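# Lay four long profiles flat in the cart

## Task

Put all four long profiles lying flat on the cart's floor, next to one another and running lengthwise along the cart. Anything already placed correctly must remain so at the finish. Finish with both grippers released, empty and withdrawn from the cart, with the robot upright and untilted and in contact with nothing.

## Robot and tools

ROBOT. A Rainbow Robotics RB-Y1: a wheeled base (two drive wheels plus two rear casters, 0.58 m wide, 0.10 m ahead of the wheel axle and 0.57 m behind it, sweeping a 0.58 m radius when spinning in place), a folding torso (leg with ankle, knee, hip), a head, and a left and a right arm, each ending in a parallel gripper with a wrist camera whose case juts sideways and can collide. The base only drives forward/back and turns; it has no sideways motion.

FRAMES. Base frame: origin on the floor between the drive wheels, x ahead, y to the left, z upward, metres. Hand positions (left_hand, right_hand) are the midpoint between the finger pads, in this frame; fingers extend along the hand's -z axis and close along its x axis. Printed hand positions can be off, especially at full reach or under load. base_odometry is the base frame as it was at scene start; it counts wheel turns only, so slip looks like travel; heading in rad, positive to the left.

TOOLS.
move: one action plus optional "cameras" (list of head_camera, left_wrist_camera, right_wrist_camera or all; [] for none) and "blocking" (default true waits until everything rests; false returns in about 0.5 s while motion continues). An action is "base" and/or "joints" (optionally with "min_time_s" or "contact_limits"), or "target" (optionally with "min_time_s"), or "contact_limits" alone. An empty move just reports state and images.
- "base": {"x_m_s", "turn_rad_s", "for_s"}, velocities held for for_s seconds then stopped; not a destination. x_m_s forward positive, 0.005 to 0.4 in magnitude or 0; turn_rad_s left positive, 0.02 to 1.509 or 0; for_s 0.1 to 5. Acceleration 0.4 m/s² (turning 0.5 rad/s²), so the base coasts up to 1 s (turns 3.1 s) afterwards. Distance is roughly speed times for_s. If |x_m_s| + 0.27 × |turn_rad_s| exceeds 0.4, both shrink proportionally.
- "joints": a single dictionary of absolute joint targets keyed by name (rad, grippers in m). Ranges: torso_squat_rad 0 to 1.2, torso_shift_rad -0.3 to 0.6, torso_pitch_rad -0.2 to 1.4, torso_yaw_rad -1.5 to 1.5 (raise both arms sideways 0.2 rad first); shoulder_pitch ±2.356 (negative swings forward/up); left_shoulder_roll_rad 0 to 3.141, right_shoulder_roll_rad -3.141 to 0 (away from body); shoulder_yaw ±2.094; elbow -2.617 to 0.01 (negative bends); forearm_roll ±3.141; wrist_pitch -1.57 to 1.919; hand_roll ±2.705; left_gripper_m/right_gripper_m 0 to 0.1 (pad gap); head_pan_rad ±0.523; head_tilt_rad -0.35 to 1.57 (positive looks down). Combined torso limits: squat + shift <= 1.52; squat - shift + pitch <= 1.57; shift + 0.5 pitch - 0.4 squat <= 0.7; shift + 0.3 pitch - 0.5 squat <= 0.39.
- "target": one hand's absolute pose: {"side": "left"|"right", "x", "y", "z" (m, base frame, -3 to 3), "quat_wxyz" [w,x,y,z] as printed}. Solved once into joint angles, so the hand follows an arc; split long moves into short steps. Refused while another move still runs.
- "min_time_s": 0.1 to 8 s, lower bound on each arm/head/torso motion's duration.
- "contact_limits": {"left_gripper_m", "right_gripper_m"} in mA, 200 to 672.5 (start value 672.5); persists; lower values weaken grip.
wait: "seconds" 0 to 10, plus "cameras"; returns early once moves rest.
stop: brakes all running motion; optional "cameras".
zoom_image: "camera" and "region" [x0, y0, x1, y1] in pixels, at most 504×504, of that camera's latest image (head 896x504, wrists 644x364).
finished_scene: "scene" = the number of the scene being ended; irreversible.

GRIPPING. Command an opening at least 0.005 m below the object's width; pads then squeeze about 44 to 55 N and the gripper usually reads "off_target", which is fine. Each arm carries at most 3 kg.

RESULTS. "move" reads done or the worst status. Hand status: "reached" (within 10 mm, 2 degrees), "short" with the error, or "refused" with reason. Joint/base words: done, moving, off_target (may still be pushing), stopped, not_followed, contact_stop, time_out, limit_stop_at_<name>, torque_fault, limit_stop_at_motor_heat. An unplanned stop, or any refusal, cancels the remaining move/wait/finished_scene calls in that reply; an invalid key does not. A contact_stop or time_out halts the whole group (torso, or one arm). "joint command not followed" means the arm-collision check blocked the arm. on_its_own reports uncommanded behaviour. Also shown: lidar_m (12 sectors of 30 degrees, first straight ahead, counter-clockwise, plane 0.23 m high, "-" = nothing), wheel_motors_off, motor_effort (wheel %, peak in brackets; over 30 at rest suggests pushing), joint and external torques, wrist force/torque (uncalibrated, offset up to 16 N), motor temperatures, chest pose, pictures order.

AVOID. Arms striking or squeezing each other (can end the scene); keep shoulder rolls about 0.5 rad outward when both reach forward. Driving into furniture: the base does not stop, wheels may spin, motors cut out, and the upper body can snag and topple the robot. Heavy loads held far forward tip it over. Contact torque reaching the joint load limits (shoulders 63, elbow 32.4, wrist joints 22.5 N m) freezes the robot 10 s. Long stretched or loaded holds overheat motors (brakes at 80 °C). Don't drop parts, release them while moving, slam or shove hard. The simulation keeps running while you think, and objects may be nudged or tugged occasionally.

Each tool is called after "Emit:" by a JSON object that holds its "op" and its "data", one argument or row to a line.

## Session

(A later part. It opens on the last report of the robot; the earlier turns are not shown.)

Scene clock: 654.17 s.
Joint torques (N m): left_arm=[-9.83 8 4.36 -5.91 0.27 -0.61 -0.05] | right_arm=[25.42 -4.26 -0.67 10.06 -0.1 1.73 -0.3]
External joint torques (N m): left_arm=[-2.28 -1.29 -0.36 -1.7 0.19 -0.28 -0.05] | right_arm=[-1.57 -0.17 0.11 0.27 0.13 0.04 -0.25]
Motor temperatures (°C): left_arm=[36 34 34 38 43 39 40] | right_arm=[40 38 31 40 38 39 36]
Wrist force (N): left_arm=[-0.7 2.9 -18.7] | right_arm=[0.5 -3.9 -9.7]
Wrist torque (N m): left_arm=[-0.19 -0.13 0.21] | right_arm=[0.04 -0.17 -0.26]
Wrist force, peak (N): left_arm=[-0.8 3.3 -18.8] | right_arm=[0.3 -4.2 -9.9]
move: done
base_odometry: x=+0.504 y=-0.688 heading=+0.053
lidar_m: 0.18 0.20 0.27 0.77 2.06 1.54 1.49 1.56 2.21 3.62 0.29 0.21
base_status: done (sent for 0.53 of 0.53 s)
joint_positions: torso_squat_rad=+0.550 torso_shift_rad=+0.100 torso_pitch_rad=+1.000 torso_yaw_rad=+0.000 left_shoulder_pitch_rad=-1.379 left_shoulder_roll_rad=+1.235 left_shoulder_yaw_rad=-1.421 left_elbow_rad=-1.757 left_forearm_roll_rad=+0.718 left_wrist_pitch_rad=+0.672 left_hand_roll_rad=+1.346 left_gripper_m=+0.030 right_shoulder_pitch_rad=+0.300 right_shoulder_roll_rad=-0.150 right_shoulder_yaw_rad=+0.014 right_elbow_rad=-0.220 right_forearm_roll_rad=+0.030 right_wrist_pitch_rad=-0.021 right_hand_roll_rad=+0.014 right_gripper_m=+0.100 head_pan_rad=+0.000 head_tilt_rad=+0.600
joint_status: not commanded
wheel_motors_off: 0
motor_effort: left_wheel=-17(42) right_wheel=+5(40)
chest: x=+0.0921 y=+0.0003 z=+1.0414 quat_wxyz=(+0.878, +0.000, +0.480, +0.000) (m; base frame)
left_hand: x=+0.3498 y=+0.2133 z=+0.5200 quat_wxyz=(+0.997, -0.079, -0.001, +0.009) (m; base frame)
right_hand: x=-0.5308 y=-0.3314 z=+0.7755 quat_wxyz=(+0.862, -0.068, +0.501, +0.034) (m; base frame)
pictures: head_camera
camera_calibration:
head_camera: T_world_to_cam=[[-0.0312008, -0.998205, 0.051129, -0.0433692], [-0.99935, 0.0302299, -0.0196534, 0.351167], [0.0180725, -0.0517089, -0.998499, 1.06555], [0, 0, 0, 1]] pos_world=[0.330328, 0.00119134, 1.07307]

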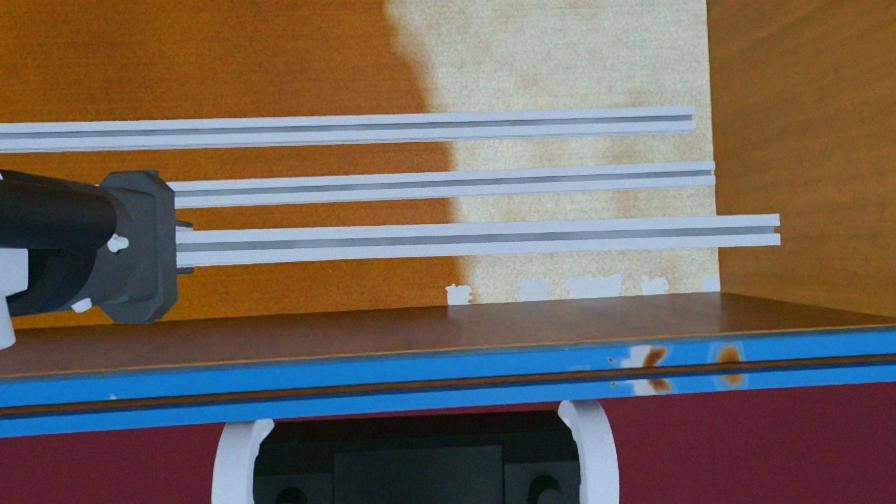

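Emit:
{"op": "move", "data": {
  "base": {"turn_rad_s":0.04,"for_s":0.4},
  "cameras": []
}}

Emit:
{"op": "move", "data": {
  "joints": {"torso_squat_rad":0.65,"torso_shift_rad":0.16},
  "cameras": ["head_camera"]
}}

Emit:
{"op": "move", "data": {
  "target": {"side":"left","x":0.345,"y":0.19,"z":0.44,"quat_wxyz":[0.9968,-0.08,0,0.008]},
  "min_time_s": 2,
  "cameras": ["head_camera"]
}}

Scene clock: 661.90 s.
Joint torques (N m): left_arm=[-9.16 8.03 4.84 -5.71 0.22 -0.83 -0.19] | right_arm=[25.31 -3.91 -0.69 9.82 0.03 1.83 -0.22]
External joint torques (N m): left_arm=[-1.61 -1.26 0.13 -1.5 0.14 -0.51 -0.19] | right_arm=[-1.68 0.17 0.08 0.02 0.26 0.14 -0.17]
Motor temperatures (°C): left_arm=[36 34 34 38 43 39 40] | right_arm=[40 38 31 40 38 39 36]
Wrist force (N): left_arm=[-0.5 2.7 -18.3] | right_arm=[0.8 -4.0 -9.6]
Wrist torque (N m): left_arm=[-0.16 -0.13 0.22] | right_arm=[0.04 -0.14 -0.26]
Wrist force, peak (N): left_arm=[-0.7 3.2 -18.9] | right_arm=[0.8 -4.1 -10.0]
move: done
base_odometry: x=+0.504 y=-0.688 heading=+0.068
lidar_m: 0.19 0.20 0.28 0.80 2.03 1.54 1.48 1.59 2.24 3.45 0.30 0.20
base_status: done (sent for 0.4 of 0.4 s)
joint_positions: torso_squat_rad=+0.550 torso_shift_rad=+0.100 torso_pitch_rad=+1.000 torso_yaw_rad=+0.000 left_shoulder_pitch_rad=-1.379 left_shoulder_roll_rad=+1.235 left_shoulder_yaw_rad=-1.421 left_elbow_rad=-1.757 left_forearm_roll_rad=+0.718 left_wrist_pitch_rad=+0.672 left_hand_roll_rad=+1.346 left_gripper_m=+0.030 right_shoulder_pitch_rad=+0.300 right_shoulder_roll_rad=-0.150 right_shoulder_yaw_rad=+0.014 right_elbow_rad=-0.220 right_forearm_roll_rad=+0.030 right_wrist_pitch_rad=-0.021 right_hand_roll_rad=+0.014 right_gripper_m=+0.100 head_pan_rad=+0.000 head_tilt_rad=+0.600
joint_status: not commanded
wheel_motors_off: 0
motor_effort: left_wheel=-18(40) right_wheel=+8(31)
chest: x=+0.0921 y=+0.0003 z=+1.0414 quat_wxyz=(+0.878, +0.000, +0.480, +0.000) (m; base frame)
left_hand: x=+0.3498 y=+0.2133 z=+0.5200 quat_wxyz=(+0.997, -0.079, -0.001, +0.009) (m; base frame)
right_hand: x=-0.5308 y=-0.3314 z=+0.7755 quat_wxyz=(+0.862, -0.068, +0.501, +0.034) (m; base frame)
pictures: none
No camera images: "cameras" was empty.

Scene clock: 663.13 s.
Joint torques (N m): left_arm=[-10.43 8.15 5.02 -6.21 0.25 -0.87 -0.2] | right_arm=[24.93 -3.97 -0.5 10.04 -0.05 1.79 -0.19]
External joint torques (N m): left_arm=[-2.89 -1.14 0.31 -2 0.17 -0.54 -0.2] | right_arm=[-2.07 0.12 0.27 0.24 0.18 0.09 -0.14]
Motor temperatures (°C): left_arm=[36 34 34 38 43 39 40] | right_arm=[40 38 31 40 38 39 36]
Wrist force (N): left_arm=[-0.6 3.1 -18.7] | right_arm=[0.7 -4.3 -9.6]
Wrist torque (N m): left_arm=[-0.27 -0.16 0.19] | right_arm=[0.06 -0.17 -0.27]
Wrist force, peak (N): left_arm=[-0.4 3.4 -19.2] | right_arm=[1.0 -4.2 -10.0]
move: done
base_odometry: x=+0.504 y=-0.688 heading=+0.068
lidar_m: 0.18 0.20 0.28 0.81 2.03 1.53 1.48 1.59 2.26 3.44 0.29 0.20
base_status: not commanded
joint_positions: torso_squat_rad=+0.650 torso_shift_rad=+0.160 torso_pitch_rad=+1.000 torso_yaw_rad=+0.000 left_shoulder_pitch_rad=-1.379 left_shoulder_roll_rad=+1.235 left_shoulder_yaw_rad=-1.421 left_elbow_rad=-1.757 left_forearm_roll_rad=+0.718 left_wrist_pitch_rad=+0.672 left_hand_roll_rad=+1.346 left_gripper_m=+0.030 right_shoulder_pitch_rad=+0.300 right_shoulder_roll_rad=-0.150 right_shoulder_yaw_rad=+0.014 right_elbow_rad=-0.220 right_forearm_roll_rad=+0.030 right_wrist_pitch_rad=-0.021 right_hand_roll_rad=+0.014 right_gripper_m=+0.100 head_pan_rad=+0.000 head_tilt_rad=+0.600
joint_status: all done
wheel_motors_off: 0
motor_effort: left_wheel=-19(21) right_wheel=+6(11)
chest: x=+0.1213 y=+0.0003 z=+0.9977 quat_wxyz=(+0.877, +0.000, +0.480, +0.000) (m; base frame)
left_hand: x=+0.3790 y=+0.2133 z=+0.4763 quat_wxyz=(+0.997, -0.079, -0.001, +0.009) (m; base frame)
right_hand: x=-0.5016 y=-0.3314 z=+0.7319 quat_wxyz=(+0.862, -0.068, +0.501, +0.034) (m; base frame)
pictures: head_camera
camera_calibration:
head_camera: T_world_to_cam=[[-0.0311761, -0.998205, 0.0511351, -0.0402339], [-0.999354, 0.0302143, -0.0194762, 0.379367], [0.0178962, -0.0517092, -0.998502, 1.02144], [0, 0, 0, 1]] pos_world=[0.359587, 0.00119365, 1.02935]

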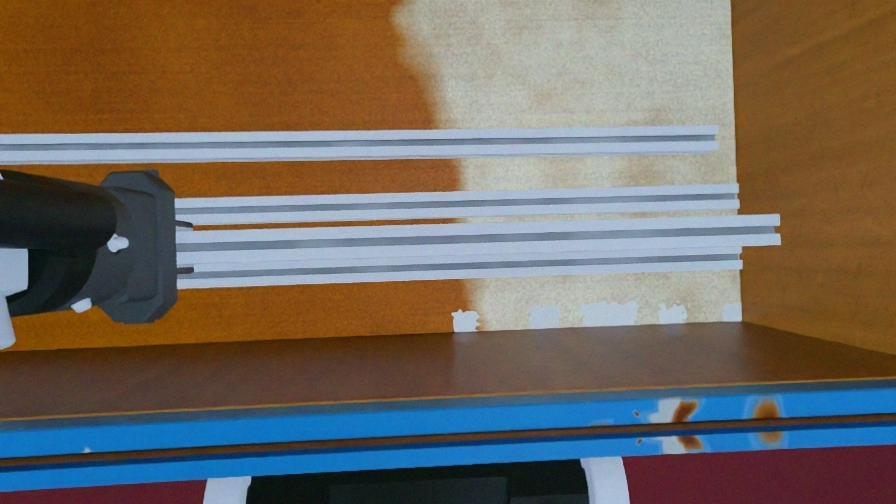

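Scene clock: 665.47 s.
Joint torques (N m): left_arm=[-7.83 6.33 3.59 -6.12 -0.38 -1.02 0.39] | right_arm=[25.33 -3.82 0.01 9.75 -0.08 1.81 -0.29]
External joint torques (N m): left_arm=[-1.29 -1.43 -0.24 -1.42 -0.44 -0.69 0.39] | right_arm=[-1.66 0.26 0.78 -0.04 0.15 0.12 -0.24]
Motor temperatures (°C): left_arm=[36 34 34 38 43 39 40] | right_arm=[40 38 31 40 38 39 36]
Wrist force (N): left_arm=[-0.7 2.8 -18.6] | right_arm=[0.7 -4.0 -9.8]
Wrist torque (N m): left_arm=[-0.22 -0.20 0.21] | right_arm=[0.01 -0.17 -0.28]
Wrist force, peak (N): left_arm=[-1.0 2.8 -19.2] | right_arm=[0.5 -4.2 -10.2]
move: done
base_odometry: x=+0.504 y=-0.688 heading=+0.068
lidar_m: 0.19 0.20 0.29 0.79 2.04 1.54 1.48 1.57 2.26 3.45 0.29 0.20
base_status: not commanded
joint_positions: torso_squat_rad=+0.650 torso_shift_rad=+0.160 torso_pitch_rad=+1.000 torso_yaw_rad=+0.000 left_shoulder_pitch_rad=-1.307 left_shoulder_roll_rad=+1.098 left_shoulder_yaw_rad=-1.438 left_elbow_rad=-1.667 left_forearm_roll_rad=+0.556 left_wrist_pitch_rad=+0.668 left_hand_roll_rad=+1.455 left_gripper_m=+0.030 right_shoulder_pitch_rad=+0.300 right_shoulder_roll_rad=-0.150 right_shoulder_yaw_rad=+0.014 right_elbow_rad=-0.220 right_forearm_roll_rad=+0.030 right_wrist_pitch_rad=-0.021 right_hand_roll_rad=+0.014 right_gripper_m=+0.100 head_pan_rad=+0.000 head_tilt_rad=+0.600
joint_status: all done
wheel_motors_off: 0
motor_effort: left_wheel=-20(20) right_wheel=+6(9)
chest: x=+0.1213 y=+0.0003 z=+0.9977 quat_wxyz=(+0.877, +0.000, +0.480, +0.000) (m; base frame)
left_hand: x=+0.3446 y=+0.1905 z=+0.4407 quat_wxyz=(+0.997, -0.080, +0.000, +0.008) (m; base frame)
left_hand_status: reached (checked arc, planned for 2.0 s): 1 mm and 0.1 deg off.
right_hand: x=-0.5016 y=-0.3314 z=+0.7319 quat_wxyz=(+0.862, -0.068, +0.501, +0.034) (m; base frame)
pictures: head_camera
camera_calibration:
head_camera: T_world_to_cam=[[-0.0311763, -0.998205, 0.051135, -0.0402339], [-0.999354, 0.0302143, -0.0194778, 0.379367], [0.0178978, -0.0517092, -0.998502, 1.02144], [0, 0, 0, 1]] pos_world=[0.359586, 0.00119358, 1.02935]

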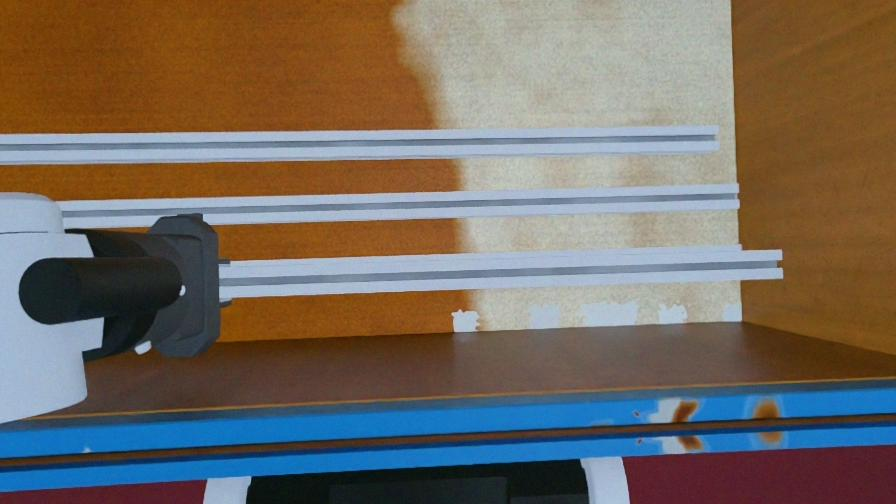

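Emit:
{"op": "move", "data": {
  "target": {"side":"left","x":0.3,"y":0.19,"z":0.43,"quat_wxyz":[0.9968,-0.08,0,0.012]},
  "min_time_s": 2,
  "cameras": ["head_camera"]
}}

Emit:
{"op": "zoom_image", "data": {
  "camera": "head_camera",
  "region": [200, 200, 440, 380]
}}

Emit:
{"op": "zoom_image", "data": {
  "camera": "head_camera",
  "region": [560, 200, 800, 380]
}}

Scene clock: 675.17 s.
Joint torques (N m): left_arm=[-2.68 5.58 0.39 -7.3 0.18 -0.25 0.63] | right_arm=[25.31 -3.96 -0.58 9.66 -0.2 1.7 -0.17]
External joint torques (N m): left_arm=[1.82 -1.65 -2.42 -2.1 0.14 0.08 0.63] | right_arm=[-1.68 0.13 0.2 -0.14 0.03 0.01 -0.12]
Motor temperatures (°C): left_arm=[36 34 34 38 43 39 40] | right_arm=[40 38 31 40 38 39 36]
Wrist force (N): left_arm=[3.3 1.4 -18.2] | right_arm=[0.7 -4.2 -10.0]
Wrist torque (N m): left_arm=[-0.07 -0.04 0.34] | right_arm=[0.05 -0.18 -0.28]
Wrist force, peak (N): left_arm=[30.9 -10.4 -15.2] | right_arm=[0.6 -4.3 -10.2]
move: done
base_odometry: x=+0.504 y=-0.688 heading=+0.068
lidar_m: 0.17 0.18 0.26 0.67 2.02 1.51 1.49 1.59 2.26 3.45 0.28 0.19
base_status: not commanded
joint_positions: torso_squat_rad=+0.650 torso_shift_rad=+0.160 torso_pitch_rad=+1.000 torso_yaw_rad=+0.000 left_shoulder_pitch_rad=-1.188 left_shoulder_roll_rad=+1.072 left_shoulder_yaw_rad=-1.423 left_elbow_rad=-1.694 left_forearm_roll_rad=+0.373 left_wrist_pitch_rad=+0.679 left_hand_roll_rad=+1.571 left_gripper_m=+0.030 right_shoulder_pitch_rad=+0.300 right_shoulder_roll_rad=-0.150 right_shoulder_yaw_rad=+0.014 right_elbow_rad=-0.220 right_forearm_roll_rad=+0.030 right_wrist_pitch_rad=-0.021 right_hand_roll_rad=+0.014 right_gripper_m=+0.100 head_pan_rad=+0.000 head_tilt_rad=+0.600
joint_status: all done
wheel_motors_off: 0
motor_effort: left_wheel=-25(27) right_wheel=+8(9)
chest: x=+0.1213 y=+0.0003 z=+0.9978 quat_wxyz=(+0.878, +0.000, +0.480, +0.000) (m; base frame)
left_hand: x=+0.3007 y=+0.1902 z=+0.4302 quat_wxyz=(+0.997, -0.080, +0.000, +0.012) (m; base frame)
left_hand_status: reached (checked arc, planned for 2.0 s): 1 mm and 0.0 deg off.
right_hand: x=-0.5016 y=-0.3314 z=+0.7318 quat_wxyz=(+0.862, -0.068, +0.501, +0.034) (m; base frame)
pictures: head_camera
camera_calibration:
head_camera: T_world_to_cam=[[-0.0313179, -0.998201, 0.0511346, -0.0402533], [-0.999345, 0.0303436, -0.0197204, 0.379555], [0.0181333, -0.0517187, -0.998497, 1.02146], [0, 0, 0, 1]] pos_world=[0.359524, 0.00113049, 1.02946]

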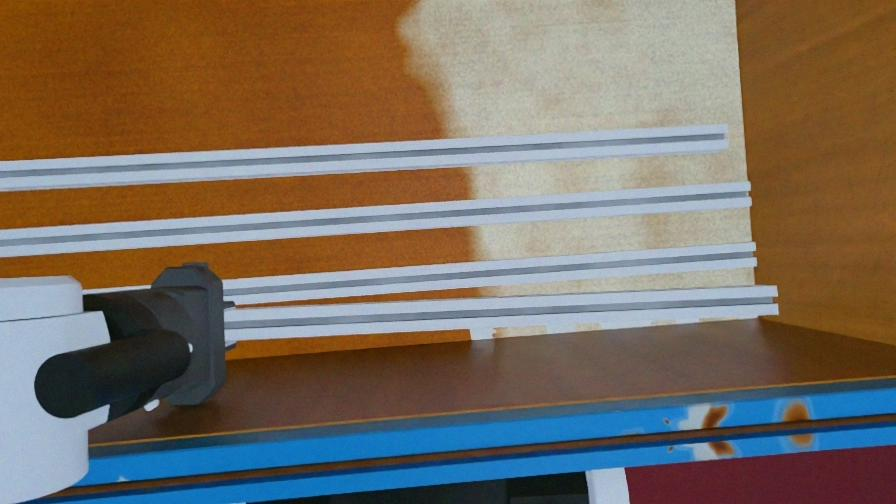

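Scaled by 2.100 from the camera's 896x504 image, which has a finer 1280x720 frame.

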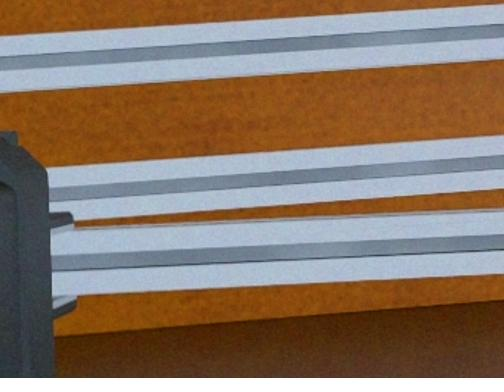

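Scaled by 2.100 from the camera's 896x504 image, which has a finer 1280x720 frame.

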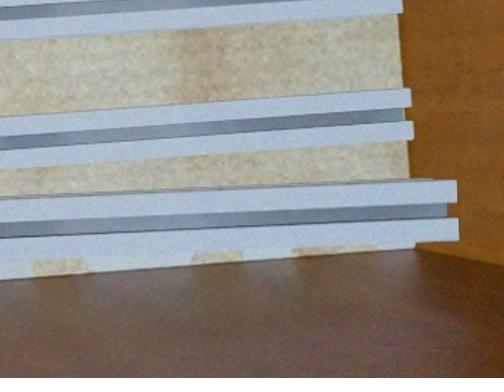

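Emit:
{"op": "move", "data": {
  "target": {"side":"left","x":0.35,"y":0.19,"z":0.45,"quat_wxyz":[0.9968,-0.08,0,0.012]},
  "min_time_s": 2,
  "cameras": []
}}

Emit:
{"op": "move", "data": {
  "base": {"turn_rad_s":0.05,"for_s":0.46},
  "cameras": []
}}

Emit:
{"op": "move", "data": {
  "target": {"side":"left","x":0.45,"y":0.195,"z":0.47,"quat_wxyz":[0.9968,-0.08,0,0.01]},
  "min_time_s": 2,
  "cameras": []
}}

Emit:
{"op": "move", "data": {
  "target": {"side":"left","x":0.533,"y":0.2,"z":0.45,"quat_wxyz":[0.9968,-0.08,0,0.01]},
  "min_time_s": 2,
  "cameras": ["head_camera"]
}}

Scene clock: 694.10 s.
Joint torques (N m): left_arm=[-9.3 8.37 3.52 -7.08 0.3 -0.64 -0.21] | right_arm=[25.56 -4.33 -0.41 9.91 -0.13 1.64 -0.27]
External joint torques (N m): left_arm=[-2.61 0.47 -0.49 -2.32 0.24 -0.31 -0.21] | right_arm=[-1.43 -0.25 0.37 0.12 0.1 -0.05 -0.22]
Motor temperatures (°C): left_arm=[36 34 33 38 43 38 40] | right_arm=[41 38 30 40 38 39 36]
Wrist force (N): left_arm=[-0.3 3.1 -18.5] | right_arm=[0.8 -3.9 -9.8]
Wrist torque (N m): left_arm=[-0.27 -0.18 0.23] | right_arm=[0.01 -0.16 -0.28]
Wrist force, peak (N): left_arm=[3.6 1.2 -19.6] | right_arm=[0.8 -4.0 -10.2]
move: done
base_odometry: x=+0.504 y=-0.688 heading=+0.068
lidar_m: 0.17 0.18 0.24 0.65 2.02 1.54 1.48 1.58 2.25 3.47 0.29 0.18
base_status: not commanded
joint_positions: torso_squat_rad=+0.650 torso_shift_rad=+0.160 torso_pitch_rad=+1.000 torso_yaw_rad=+0.000 left_shoulder_pitch_rad=-1.313 left_shoulder_roll_rad=+1.121 left_shoulder_yaw_rad=-1.424 left_elbow_rad=-1.705 left_forearm_roll_rad=+0.569 left_wrist_pitch_rad=+0.689 left_hand_roll_rad=+1.458 left_gripper_m=+0.030 right_shoulder_pitch_rad=+0.300 right_shoulder_roll_rad=-0.150 right_shoulder_yaw_rad=+0.014 right_elbow_rad=-0.220 right_forearm_roll_rad=+0.030 right_wrist_pitch_rad=-0.021 right_hand_roll_rad=+0.014 right_gripper_m=+0.100 head_pan_rad=+0.000 head_tilt_rad=+0.600
joint_status: all done
wheel_motors_off: 0
motor_effort: left_wheel=-24(25) right_wheel=+6(10)
chest: x=+0.1213 y=+0.0003 z=+0.9978 quat_wxyz=(+0.878, +0.000, +0.480, +0.000) (m; base frame)
left_hand: x=+0.3496 y=+0.1901 z=+0.4498 quat_wxyz=(+0.997, -0.080, -0.001, +0.013) (m; base frame)
left_hand_status: reached (checked arc, planned for 2.0 s): 0 mm and 0.1 deg off.
right_hand: x=-0.5016 y=-0.3314 z=+0.7319 quat_wxyz=(+0.862, -0.068, +0.501, +0.034) (m; base frame)
pictures: none
No camera images: "cameras" was empty.

Scene clock: 695.03 s.
Joint torques (N m): left_arm=[-8.1 8.15 3.78 -6.49 0.19 -0.97 -0.27] | right_arm=[25.27 -3.49 -1.02 10.01 -0.15 1.71 -0.4]
External joint torques (N m): left_arm=[-1.41 0.24 -0.23 -1.72 0.13 -0.63 -0.27] | right_arm=[-1.73 0.59 -0.25 0.21 0.08 0.01 -0.36]
Motor temperatures (°C): left_arm=[36 34 33 38 43 38 40] | right_arm=[41 38 30 40 38 39 36]
Wrist force (N): left_arm=[-0.9 2.6 -18.1] | right_arm=[0.9 -4.2 -9.9]
Wrist torque (N m): left_arm=[-0.15 -0.21 0.23] | right_arm=[0.05 -0.15 -0.26]
Wrist force, peak (N): left_arm=[-0.8 2.9 -18.8] | right_arm=[0.6 -4.2 -10.1]
move: done
base_odometry: x=+0.504 y=-0.688 heading=+0.090
lidar_m: 0.18 0.19 0.25 0.71 1.98 1.53 1.49 1.60 2.33 3.24 0.27 0.18
base_status: done (sent for 0.47 of 0.47 s)
joint_positions: torso_squat_rad=+0.650 torso_shift_rad=+0.160 torso_pitch_rad=+1.000 torso_yaw_rad=+0.000 left_shoulder_pitch_rad=-1.313 left_shoulder_roll_rad=+1.121 left_shoulder_yaw_rad=-1.424 left_elbow_rad=-1.705 left_forearm_roll_rad=+0.569 left_wrist_pitch_rad=+0.689 left_hand_roll_rad=+1.458 left_gripper_m=+0.030 right_shoulder_pitch_rad=+0.300 right_shoulder_roll_rad=-0.150 right_shoulder_yaw_rad=+0.014 right_elbow_rad=-0.220 right_forearm_roll_rad=+0.030 right_wrist_pitch_rad=-0.021 right_hand_roll_rad=+0.014 right_gripper_m=+0.100 head_pan_rad=+0.000 head_tilt_rad=+0.600
joint_status: not commanded
wheel_motors_off: 0
motor_effort: left_wheel=-16(41) right_wheel=+2(30)
chest: x=+0.1213 y=+0.0003 z=+0.9978 quat_wxyz=(+0.878, +0.000, +0.480, +0.000) (m; base frame)
left_hand: x=+0.3497 y=+0.1902 z=+0.4499 quat_wxyz=(+0.997, -0.080, -0.001, +0.013) (m; base frame)
right_hand: x=-0.5016 y=-0.3314 z=+0.7319 quat_wxyz=(+0.862, -0.068, +0.501, +0.034) (m; base frame)
pictures: none
No camera images: "cameras" was empty.

Scene clock: 697.37 s.
Joint torques (N m): left_arm=[-15 6.62 5.47 -3.95 0.52 -0.8 -0.11] | right_arm=[25.43 -4.25 -0.87 9.71 -0.07 1.69 -0.35]
External joint torques (N m): left_arm=[-4.02 -2.07 -0.37 -0.86 0.43 -0.48 -0.11] | right_arm=[-1.56 -0.17 -0.1 -0.09 0.16 0 -0.3]
Motor temperatures (°C): left_arm=[36 34 33 38 43 38 40] | right_arm=[41 38 30 40 38 39 36]
Wrist force (N): left_arm=[-0.4 2.7 -18.9] | right_arm=[0.9 -4.0 -9.9]
Wrist torque (N m): left_arm=[-0.22 -0.17 0.22] | right_arm=[0.03 -0.15 -0.27]
Wrist force, peak (N): left_arm=[-1.2 1.7 -19.4] | right_arm=[0.6 -4.2 -10.1]
move: done
base_odometry: x=+0.504 y=-0.688 heading=+0.090
lidar_m: 0.17 0.18 0.25 0.70 1.98 1.52 1.48 1.60 2.32 3.24 0.28 0.20
base_status: not commanded
joint_positions: torso_squat_rad=+0.650 torso_shift_rad=+0.160 torso_pitch_rad=+1.000 torso_yaw_rad=+0.000 left_shoulder_pitch_rad=-1.547 left_shoulder_roll_rad=+1.119 left_shoulder_yaw_rad=-1.439 left_elbow_rad=-1.511 left_forearm_roll_rad=+1.003 left_wrist_pitch_rad=+0.671 left_hand_roll_rad=+1.114 left_gripper_m=+0.030 right_shoulder_pitch_rad=+0.300 right_shoulder_roll_rad=-0.150 right_shoulder_yaw_rad=+0.014 right_elbow_rad=-0.220 right_forearm_roll_rad=+0.030 right_wrist_pitch_rad=-0.021 right_hand_roll_rad=+0.014 right_gripper_m=+0.100 head_pan_rad=+0.000 head_tilt_rad=+0.600
joint_status: all done
wheel_motors_off: 0
motor_effort: left_wheel=-17(18) right_wheel=+4(7)
chest: x=+0.1213 y=+0.0003 z=+0.9977 quat_wxyz=(+0.878, +0.000, +0.480, +0.000) (m; base frame)
left_hand: x=+0.4498 y=+0.1951 z=+0.4702 quat_wxyz=(+0.997, -0.079, -0.004, +0.011) (m; base frame)
left_hand_status: reached (checked arc, planned for 2.0 s): 0 mm and 0.5 deg off.
right_hand: x=-0.5016 y=-0.3314 z=+0.7319 quat_wxyz=(+0.862, -0.068, +0.501, +0.034) (m; base frame)
pictures: none
No camera images: "cameras" was empty.

Scene clock: 699.70 s.
Joint torques (N m): left_arm=[-18.83 7.68 6.76 -1.66 0.46 -0.06 -0.51] | right_arm=[25.82 -4.23 -0.01 9.73 -0.14 1.75 -0.34]
External joint torques (N m): left_arm=[-4.32 -0.82 1.34 -0.38 0.3 0.17 -0.51] | right_arm=[-1.18 -0.14 0.76 -0.07 0.09 0.06 -0.3]
Motor temperatures (°C): left_arm=[36 34 33 38 43 38 40] | right_arm=[41 38 30 40 38 39 36]
Wrist force (N): left_arm=[-0.3 2.7 -18.2] | right_arm=[0.8 -4.0 -9.8]
Wrist torque (N m): left_arm=[-0.08 -0.17 0.26] | right_arm=[0.02 -0.17 -0.27]
Wrist force, peak (N): left_arm=[-2.0 -29.5 -23.4] | right_arm=[0.9 -4.4 -10.1]
move: done
base_odometry: x=+0.504 y=-0.688 heading=+0.090
lidar_m: 0.17 0.17 0.27 4.61 1.96 1.51 1.49 1.58 2.34 3.24 0.28 0.20
base_status: not commanded
joint_positions: torso_squat_rad=+0.650 torso_shift_rad=+0.160 torso_pitch_rad=+1.000 torso_yaw_rad=+0.000 left_shoulder_pitch_rad=-1.641 left_shoulder_roll_rad=+0.902 left_shoulder_yaw_rad=-1.365 left_elbow_rad=-0.974 left_forearm_roll_rad=+1.423 left_wrist_pitch_rad=+0.694 left_hand_roll_rad=+0.569 left_gripper_m=+0.030 right_shoulder_pitch_rad=+0.300 right_shoulder_roll_rad=-0.150 right_shoulder_yaw_rad=+0.014 right_elbow_rad=-0.220 right_forearm_roll_rad=+0.030 right_wrist_pitch_rad=-0.021 right_hand_roll_rad=+0.014 right_gripper_m=+0.100 head_pan_rad=+0.000 head_tilt_rad=+0.600
joint_status: all done
wheel_motors_off: 0
motor_effort: left_wheel=-22(23) right_wheel=+10(15)
chest: x=+0.1213 y=+0.0003 z=+0.9977 quat_wxyz=(+0.877, +0.000, +0.480, +0.000) (m; base frame)
left_hand: x=+0.5320 y=+0.1999 z=+0.4498 quat_wxyz=(+0.997, -0.079, -0.002, +0.011) (m; base frame)
left_hand_status: reached (checked arc, planned for 2.0 s): 1 mm and 0.3 deg off.
right_hand: x=-0.5016 y=-0.3314 z=+0.7319 quat_wxyz=(+0.862, -0.068, +0.501, +0.034) (m; base frame)
pictures: head_camera
camera_calibration:
head_camera: T_world_to_cam=[[-0.0312552, -0.998203, 0.0511325, -0.0402427], [-0.99935, 0.03029, -0.0195445, 0.379409], [0.0179606, -0.0517101, -0.998501, 1.02144], [0, 0, 0, 1]] pos_world=[0.359559, 0.00115588, 1.02938]

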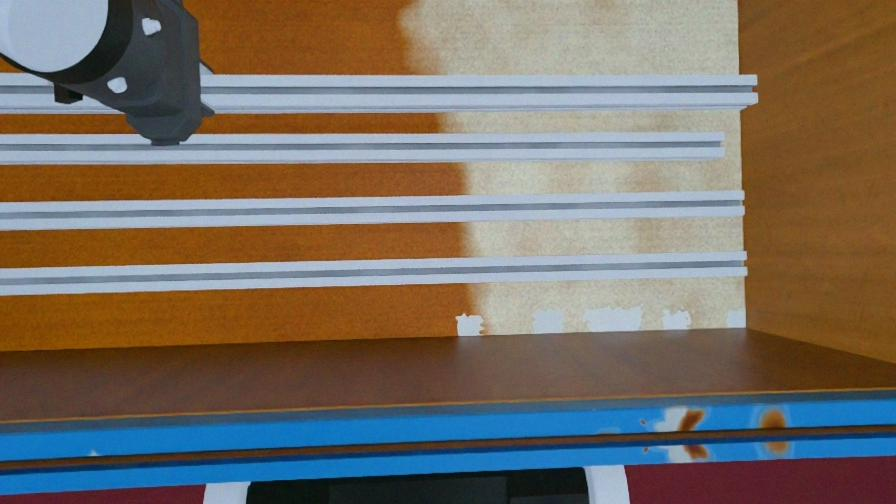

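Emit:
{"op": "move", "data": {
  "target": {"side":"left","x":0.555,"y":0.165,"z":0.43,"quat_wxyz":[0.9968,-0.08,0,0.01]},
  "min_time_s": 2,
  "cameras": ["head_camera"]
}}

Scene clock: 709.33 s.
Joint torques (N m): left_arm=[-20.52 4.87 4.74 -1.39 0.55 0.01 -0.13] | right_arm=[25.45 -4.22 -0.07 9.85 -0.06 1.69 -0.34]
External joint torques (N m): left_arm=[-4.27 -1.49 1.24 -0.61 0.36 0.18 -0.12] | right_arm=[-1.55 -0.13 0.7 0.06 0.17 0 -0.29]
Motor temperatures (°C): left_arm=[36 34 33 38 43 38 40] | right_arm=[41 38 30 40 38 39 36]
Wrist force (N): left_arm=[-0.1 2.9 -19.1] | right_arm=[0.8 -4.2 -9.8]
Wrist torque (N m): left_arm=[-0.13 -0.10 0.24] | right_arm=[0.05 -0.17 -0.26]
Wrist force, peak (N): left_arm=[-0.1 2.9 -19.1] | right_arm=[1.0 -4.2 -10.1]
move: done
base_odometry: x=+0.504 y=-0.688 heading=+0.090
lidar_m: 0.18 0.19 0.28 4.61 1.98 1.53 1.49 1.58 2.34 3.24 0.28 0.20
base_status: not commanded
joint_positions: torso_squat_rad=+0.650 torso_shift_rad=+0.160 torso_pitch_rad=+1.000 torso_yaw_rad=+0.000 left_shoulder_pitch_rad=-1.691 left_shoulder_roll_rad=+0.632 left_shoulder_yaw_rad=-1.297 left_elbow_rad=-0.541 left_forearm_roll_rad=+1.537 left_wrist_pitch_rad=+0.727 left_hand_roll_rad=+0.318 left_gripper_m=+0.030 right_shoulder_pitch_rad=+0.300 right_shoulder_roll_rad=-0.150 right_shoulder_yaw_rad=+0.014 right_elbow_rad=-0.220 right_forearm_roll_rad=+0.030 right_wrist_pitch_rad=-0.021 right_hand_roll_rad=+0.014 right_gripper_m=+0.100 head_pan_rad=+0.000 head_tilt_rad=+0.600
joint_status: all done
wheel_motors_off: 0
motor_effort: left_wheel=-22(22) right_wheel=+11(14)
chest: x=+0.1213 y=+0.0003 z=+0.9977 quat_wxyz=(+0.877, +0.000, +0.480, +0.000) (m; base frame)
left_hand: x=+0.5539 y=+0.1653 z=+0.4297 quat_wxyz=(+0.997, -0.079, -0.001, +0.010) (m; base frame)
left_hand_status: reached (checked arc, planned for 2.0 s): 1 mm and 0.2 deg off.
right_hand: x=-0.5016 y=-0.3314 z=+0.7319 quat_wxyz=(+0.862, -0.068, +0.501, +0.034) (m; base frame)
pictures: head_camera
camera_calibration:
head_camera: T_world_to_cam=[[-0.0312315, -0.998204, 0.0511178, -0.0402272], [-0.999351, 0.0302667, -0.0195415, 0.379406], [0.0179593, -0.0516949, -0.998501, 1.02144], [0, 0, 0, 1]] pos_world=[0.359559, 0.00116468, 1.02938]

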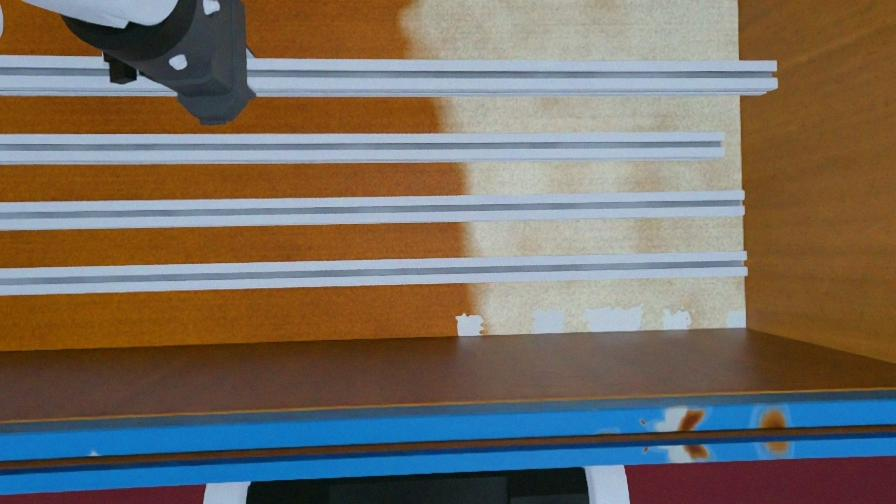

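Emit:
{"op": "move", "data": {
  "joints": {"torso_squat_rad":0.75,"torso_shift_rad":0.25},
  "min_time_s": 2,
  "cameras": []
}}

Emit:
{"op": "move", "data": {
  "target": {"side":"left","x":0.565,"y":0.158,"z":0.36,"quat_wxyz":[0.9968,-0.08,0,0.01]},
  "min_time_s": 2,
  "cameras": ["head_camera"]
}}

Emit:
{"op": "zoom_image", "data": {
  "camera": "head_camera",
  "region": [200, 40, 440, 220]
}}

Emit:
{"op": "zoom_image", "data": {
  "camera": "head_camera",
  "region": [600, 40, 840, 220]
}}

Scene clock: 718.13 s.
Joint torques (N m): left_arm=[-20.48 5.99 5.02 -1.36 0.72 -0.13 -0.33] | right_arm=[25.59 -3.86 -0.07 9.78 -0.2 1.91 -0.25]
External joint torques (N m): left_arm=[-4.24 -0.37 1.52 -0.55 0.53 0.05 -0.33] | right_arm=[-1.4 0.23 0.7 -0.01 0.03 0.21 -0.2]
Motor temperatures (°C): left_arm=[37 34 33 37 43 38 40] | right_arm=[41 38 30 40 38 39 36]
Wrist force (N): left_arm=[-0.2 2.9 -18.9] | right_arm=[0.5 -4.2 -9.7]
Wrist torque (N m): left_arm=[-0.13 -0.15 0.24] | right_arm=[0.05 -0.18 -0.28]
Wrist force, peak (N): left_arm=[-0.3 2.8 -19.4] | right_arm=[0.8 -4.2 -10.1]
move: done
base_odometry: x=+0.504 y=-0.688 heading=+0.090
lidar_m: 0.17 0.19 0.27 4.62 1.98 1.52 1.49 1.58 2.33 3.23 0.28 0.20
base_status: not commanded
joint_positions: torso_squat_rad=+0.750 torso_shift_rad=+0.250 torso_pitch_rad=+1.000 torso_yaw_rad=+0.000 left_shoulder_pitch_rad=-1.691 left_shoulder_roll_rad=+0.632 left_shoulder_yaw_rad=-1.297 left_elbow_rad=-0.541 left_forearm_roll_rad=+1.537 left_wrist_pitch_rad=+0.727 left_hand_roll_rad=+0.318 left_gripper_m=+0.030 right_shoulder_pitch_rad=+0.300 right_shoulder_roll_rad=-0.150 right_shoulder_yaw_rad=+0.014 right_elbow_rad=-0.220 right_forearm_roll_rad=+0.030 right_wrist_pitch_rad=-0.021 right_hand_roll_rad=+0.014 right_gripper_m=+0.100 head_pan_rad=+0.000 head_tilt_rad=+0.600
joint_status: all done
wheel_motors_off: 0
motor_effort: left_wheel=-21(22) right_wheel=+12(14)
chest: x=+0.1593 y=+0.0003 z=+0.9439 quat_wxyz=(+0.877, +0.000, +0.480, +0.000) (m; base frame)
left_hand: x=+0.5918 y=+0.1653 z=+0.3758 quat_wxyz=(+0.997, -0.079, -0.001, +0.010) (m; base frame)
right_hand: x=-0.4637 y=-0.3314 z=+0.6780 quat_wxyz=(+0.862, -0.068, +0.501, +0.034) (m; base frame)
pictures: none
No camera images: "cameras" was empty.

Scene clock: 720.47 s.
Joint torques (N m): left_arm=[-18.16 7.68 3.63 -2.34 0.06 -0.48 0.48] | right_arm=[25.56 -4.17 -0.05 10.15 -0.16 1.59 -0.36]
External joint torques (N m): left_arm=[-2.98 1.6 -0.19 -1.26 -0.11 -0.28 0.48] | right_arm=[-1.44 -0.09 0.72 0.36 0.08 -0.11 -0.32]
Motor temperatures (°C): left_arm=[37 34 33 37 43 38 40] | right_arm=[41 38 30 40 38 40 36]
Wrist force (N): left_arm=[-0.4 3.1 -19.1] | right_arm=[0.5 -4.0 -9.8]
Wrist torque (N m): left_arm=[-0.28 -0.22 0.22] | right_arm=[0.03 -0.19 -0.26]
Wrist force, peak (N): left_arm=[-0.3 2.9 -19.3] | right_arm=[0.8 -4.0 -10.1]
move: done
base_odometry: x=+0.504 y=-0.688 heading=+0.090
lidar_m: 0.19 0.20 0.27 4.63 1.99 1.53 1.49 1.60 2.34 3.26 0.27 0.19
base_status: not commanded
joint_positions: torso_squat_rad=+0.750 torso_shift_rad=+0.250 torso_pitch_rad=+1.000 torso_yaw_rad=+0.000 left_shoulder_pitch_rad=-1.641 left_shoulder_roll_rad=+0.653 left_shoulder_yaw_rad=-1.342 left_elbow_rad=-0.649 left_forearm_roll_rad=+1.477 left_wrist_pitch_rad=+0.669 left_hand_roll_rad=+0.434 left_gripper_m=+0.030 right_shoulder_pitch_rad=+0.300 right_shoulder_roll_rad=-0.150 right_shoulder_yaw_rad=+0.014 right_elbow_rad=-0.220 right_forearm_roll_rad=+0.030 right_wrist_pitch_rad=-0.021 right_hand_roll_rad=+0.014 right_gripper_m=+0.100 head_pan_rad=+0.000 head_tilt_rad=+0.600
joint_status: all done
wheel_motors_off: 0
motor_effort: left_wheel=-21(22) right_wheel=+11(14)
chest: x=+0.1593 y=+0.0003 z=+0.9439 quat_wxyz=(+0.877, +0.000, +0.480, +0.000) (m; base frame)
left_hand: x=+0.5644 y=+0.1579 z=+0.3597 quat_wxyz=(+0.997, -0.081, +0.001, +0.010) (m; base frame)
left_hand_status: reached (checked arc, planned for 2.0 s): 1 mm and 0.2 deg off.
right_hand: x=-0.4637 y=-0.3314 z=+0.6780 quat_wxyz=(+0.862, -0.068, +0.501, +0.034) (m; base frame)
pictures: head_camera
camera_calibration:
head_camera: T_world_to_cam=[[-0.0312289, -0.998204, 0.0511191, -0.036297], [-0.999352, 0.0302667, -0.0194908, 0.41622], [0.0179086, -0.0516946, -0.998502, 0.966968], [0, 0, 0, 1]] pos_world=[0.3975, 0.00115768, 0.975488]

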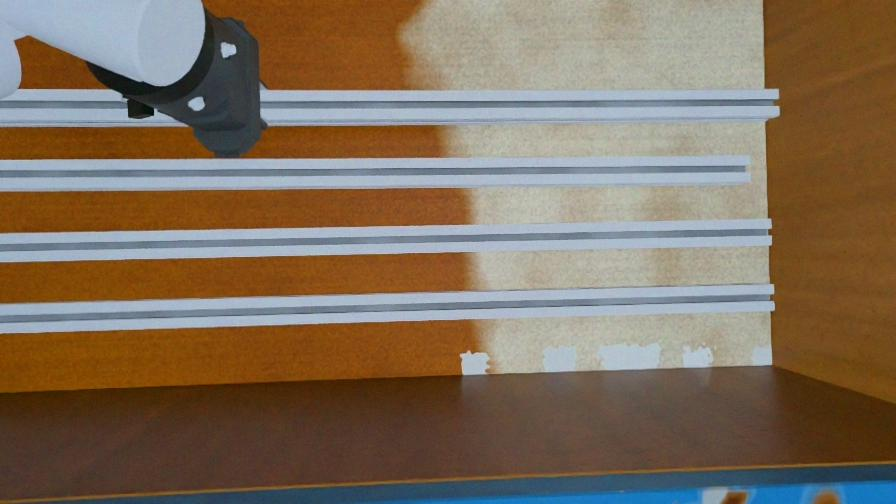

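Scaled by 2.100 from the camera's 896x504 image, which has a finer 1280x720 frame.

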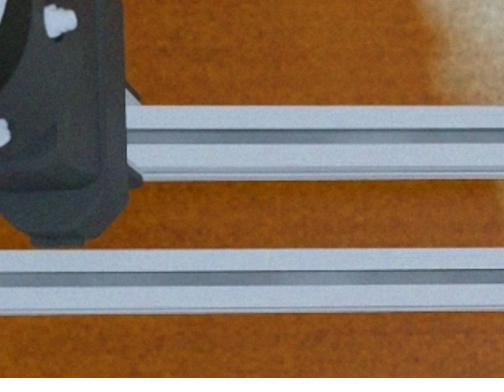

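Scaled by 2.100 from the camera's 896x504 image, which has a finer 1280x720 frame.

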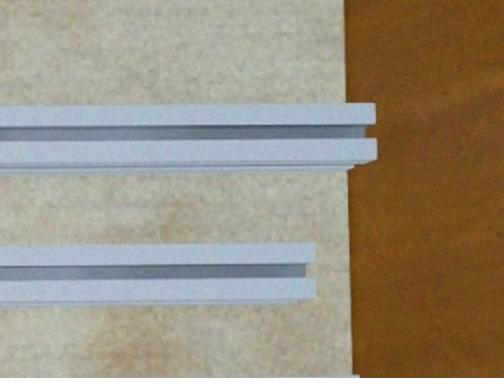

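Emit:
{"op": "move", "data": {
  "target": {"side":"left","x":0.565,"y":0.157,"z":0.325,"quat_wxyz":[0.9961,-0.088,0,0.01]},
  "min_time_s": 1.5,
  "cameras": ["head_camera"]
}}

Emit:
{"op": "move", "data": {
  "target": {"side":"left","x":0.565,"y":0.157,"z":0.311,"quat_wxyz":[0.9961,-0.088,0,0.01]},
  "min_time_s": 1.5,
  "cameras": ["head_camera"]
}}

Scene clock: 728.97 s.
Joint torques (N m): left_arm=[-17.86 3.57 2.61 -0.66 0.38 -0.69 -0.2] | right_arm=[25.01 -4.12 -0.26 9.84 -0.13 1.78 -0.22]
External joint torques (N m): left_arm=[-3.44 -0.95 0.93 -0.29 0.26 -0.36 -0.19] | right_arm=[-1.98 -0.04 0.51 0.04 0.1 0.08 -0.17]
Motor temperatures (°C): left_arm=[37 34 33 37 43 38 40] | right_arm=[41 38 30 40 38 40 36]
Wrist force (N): left_arm=[-2.4 2.6 -19.1] | right_arm=[0.4 -4.1 -10.0]
Wrist torque (N m): left_arm=[-0.35 -0.22 0.26] | right_arm=[0.04 -0.20 -0.26]
Wrist force, peak (N): left_arm=[-0.5 23.7 -13.4] | right_arm=[0.7 -4.2 -10.2]
move: short
base_odometry: x=+0.504 y=-0.688 heading=+0.090
lidar_m: 0.18 0.20 0.27 4.60 1.97 1.53 1.49 1.59 2.33 3.22 0.28 0.20
base_status: not commanded
joint_positions: torso_squat_rad=+0.750 torso_shift_rad=+0.250 torso_pitch_rad=+1.000 torso_yaw_rad=+0.000 left_shoulder_pitch_rad=-1.596 left_shoulder_roll_rad=+0.442 left_shoulder_yaw_rad=-1.254 left_elbow_rad=-0.267 left_forearm_roll_rad=+1.585 left_wrist_pitch_rad=+0.497 left_hand_roll_rad=+0.146 left_gripper_m=+0.030 right_shoulder_pitch_rad=+0.300 right_shoulder_roll_rad=-0.150 right_shoulder_yaw_rad=+0.014 right_elbow_rad=-0.220 right_forearm_roll_rad=+0.030 right_wrist_pitch_rad=-0.021 right_hand_roll_rad=+0.014 right_gripper_m=+0.100 head_pan_rad=+0.000 head_tilt_rad=+0.600
joint_status: all done
wheel_motors_off: 0
motor_effort: left_wheel=-16(22) right_wheel=+5(13)
chest: x=+0.1592 y=+0.0003 z=+0.9439 quat_wxyz=(+0.877, +0.000, +0.480, +0.000) (m; base frame)
left_hand: x=+0.5637 y=+0.1575 z=+0.3258 quat_wxyz=(+0.995, -0.079, -0.055, +0.015) (m; base frame)
left_hand_status: short (checked arc, as near as the solve gets, planned for 1.5 s): 2 mm and 6.4 deg off. The place is met; only the turn is off.
right_hand: x=-0.4636 y=-0.3315 z=+0.6780 quat_wxyz=(+0.862, -0.068, +0.501, +0.034) (m; base frame)
pictures: head_camera
camera_calibration:
head_camera: T_world_to_cam=[[-0.0310417, -0.998214, 0.051037, -0.0362142], [-0.999357, 0.0300801, -0.0195035, 0.416223], [0.0179334, -0.0516097, -0.998506, 0.96697], [0, 0, 0, 1]] pos_world=[0.39749, 0.00123548, 0.975492]

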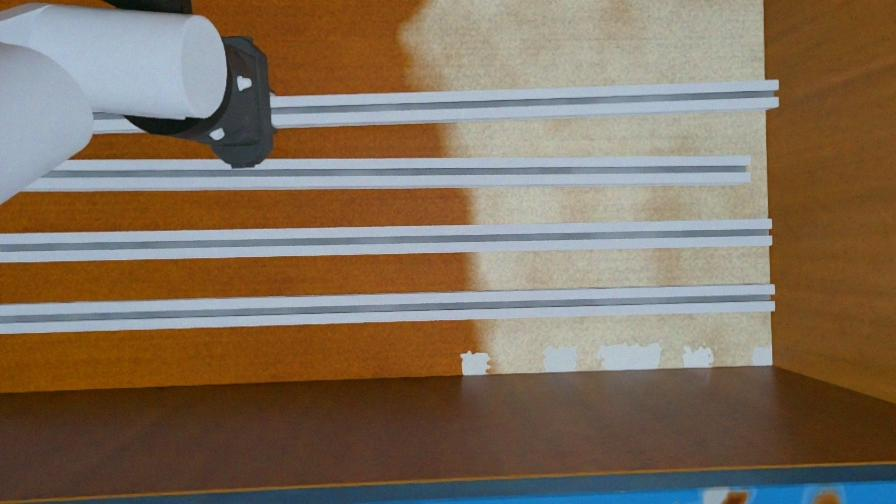

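Scene clock: 730.80 s.
Joint torques (N m): left_arm=[2.62 -3.89 -1.65 -1.62 0.26 1.87 0.83] | right_arm=[25.16 -4.1 -0.52 9.94 -0.2 1.75 -0.33]
External joint torques (N m): left_arm=[16.36 -7.97 -3.21 -1.47 0.21 2.42 0.85] | right_arm=[-1.81 -0.02 0.25 0.15 0.03 0.06 -0.28]
Motor temperatures (°C): left_arm=[37 34 33 37 43 38 40] | right_arm=[41 38 30 40 38 40 36]
Wrist force (N): left_arm=[11.7 0.3 39.4] | right_arm=[0.4 -4.2 -9.7]
Wrist torque (N m): left_arm=[-0.39 0.30 -0.22] | right_arm=[0.06 -0.19 -0.26]
Wrist force, peak (N): left_arm=[11.6 0.1 41.2] | right_arm=[0.4 -4.3 -10.1]
move: short
base_odometry: x=+0.504 y=-0.688 heading=+0.090
lidar_m: 0.19 0.20 0.28 4.62 1.99 1.52 1.48 1.60 2.35 3.23 0.27 0.20
base_status: not commanded
joint_positions: torso_squat_rad=+0.750 torso_shift_rad=+0.249 torso_pitch_rad=+0.998 torso_yaw_rad=+0.000 left_shoulder_pitch_rad=-1.557 left_shoulder_roll_rad=+0.417 left_shoulder_yaw_rad=-1.309 left_elbow_rad=-0.267 left_forearm_roll_rad=+1.500 left_wrist_pitch_rad=+0.328 left_hand_roll_rad=+0.271 left_gripper_m=+0.032 right_shoulder_pitch_rad=+0.300 right_shoulder_roll_rad=-0.150 right_shoulder_yaw_rad=+0.014 right_elbow_rad=-0.220 right_forearm_roll_rad=+0.030 right_wrist_pitch_rad=-0.021 right_hand_roll_rad=+0.014 right_gripper_m=+0.100 head_pan_rad=+0.000 head_tilt_rad=+0.600
joint_status: all done
wheel_motors_off: 0
motor_effort: left_wheel=-13(16) right_wheel=+5(8)
chest: x=+0.1585 y=+0.0003 z=+0.9444 quat_wxyz=(+0.878, +0.000, +0.479, +0.000) (m; base frame)
left_hand: x=+0.5677 y=+0.1576 z=+0.3159 quat_wxyz=(+0.991, -0.070, -0.114, +0.020) (m; base frame)
left_hand_status: short (checked arc, as near as the solve gets, planned for 1.5 s): 6 mm and 13.3 deg off. The place is met; only the turn is off.
right_hand: x=-0.4638 y=-0.3315 z=+0.6771 quat_wxyz=(+0.862, -0.068, +0.500, +0.034) (m; base frame)
pictures: head_camera
camera_calibration:
head_camera: T_world_to_cam=[[-0.03109, -0.99823, 0.0506934, -0.0359764], [-0.999315, 0.0300245, -0.0216471, 0.417489], [0.0200867, -0.0513317, -0.99848, 0.967173], [0, 0, 0, 1]] pos_world=[0.396657, 0.00119903, 0.976564]

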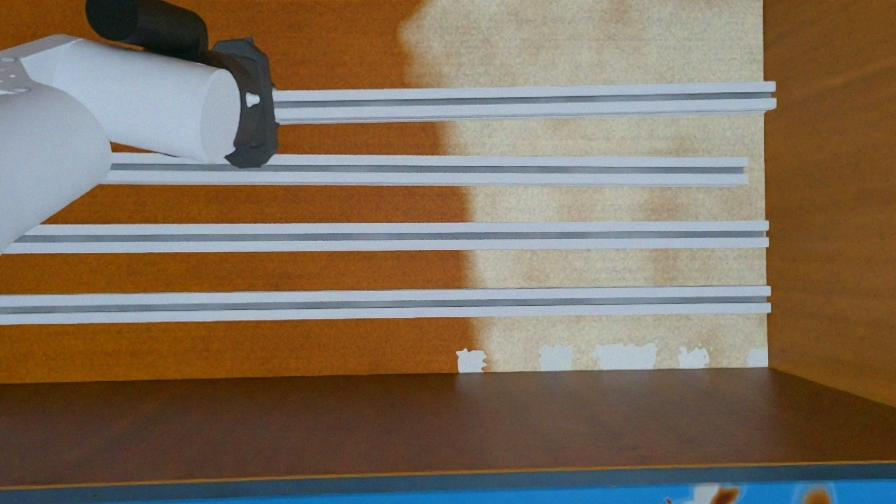

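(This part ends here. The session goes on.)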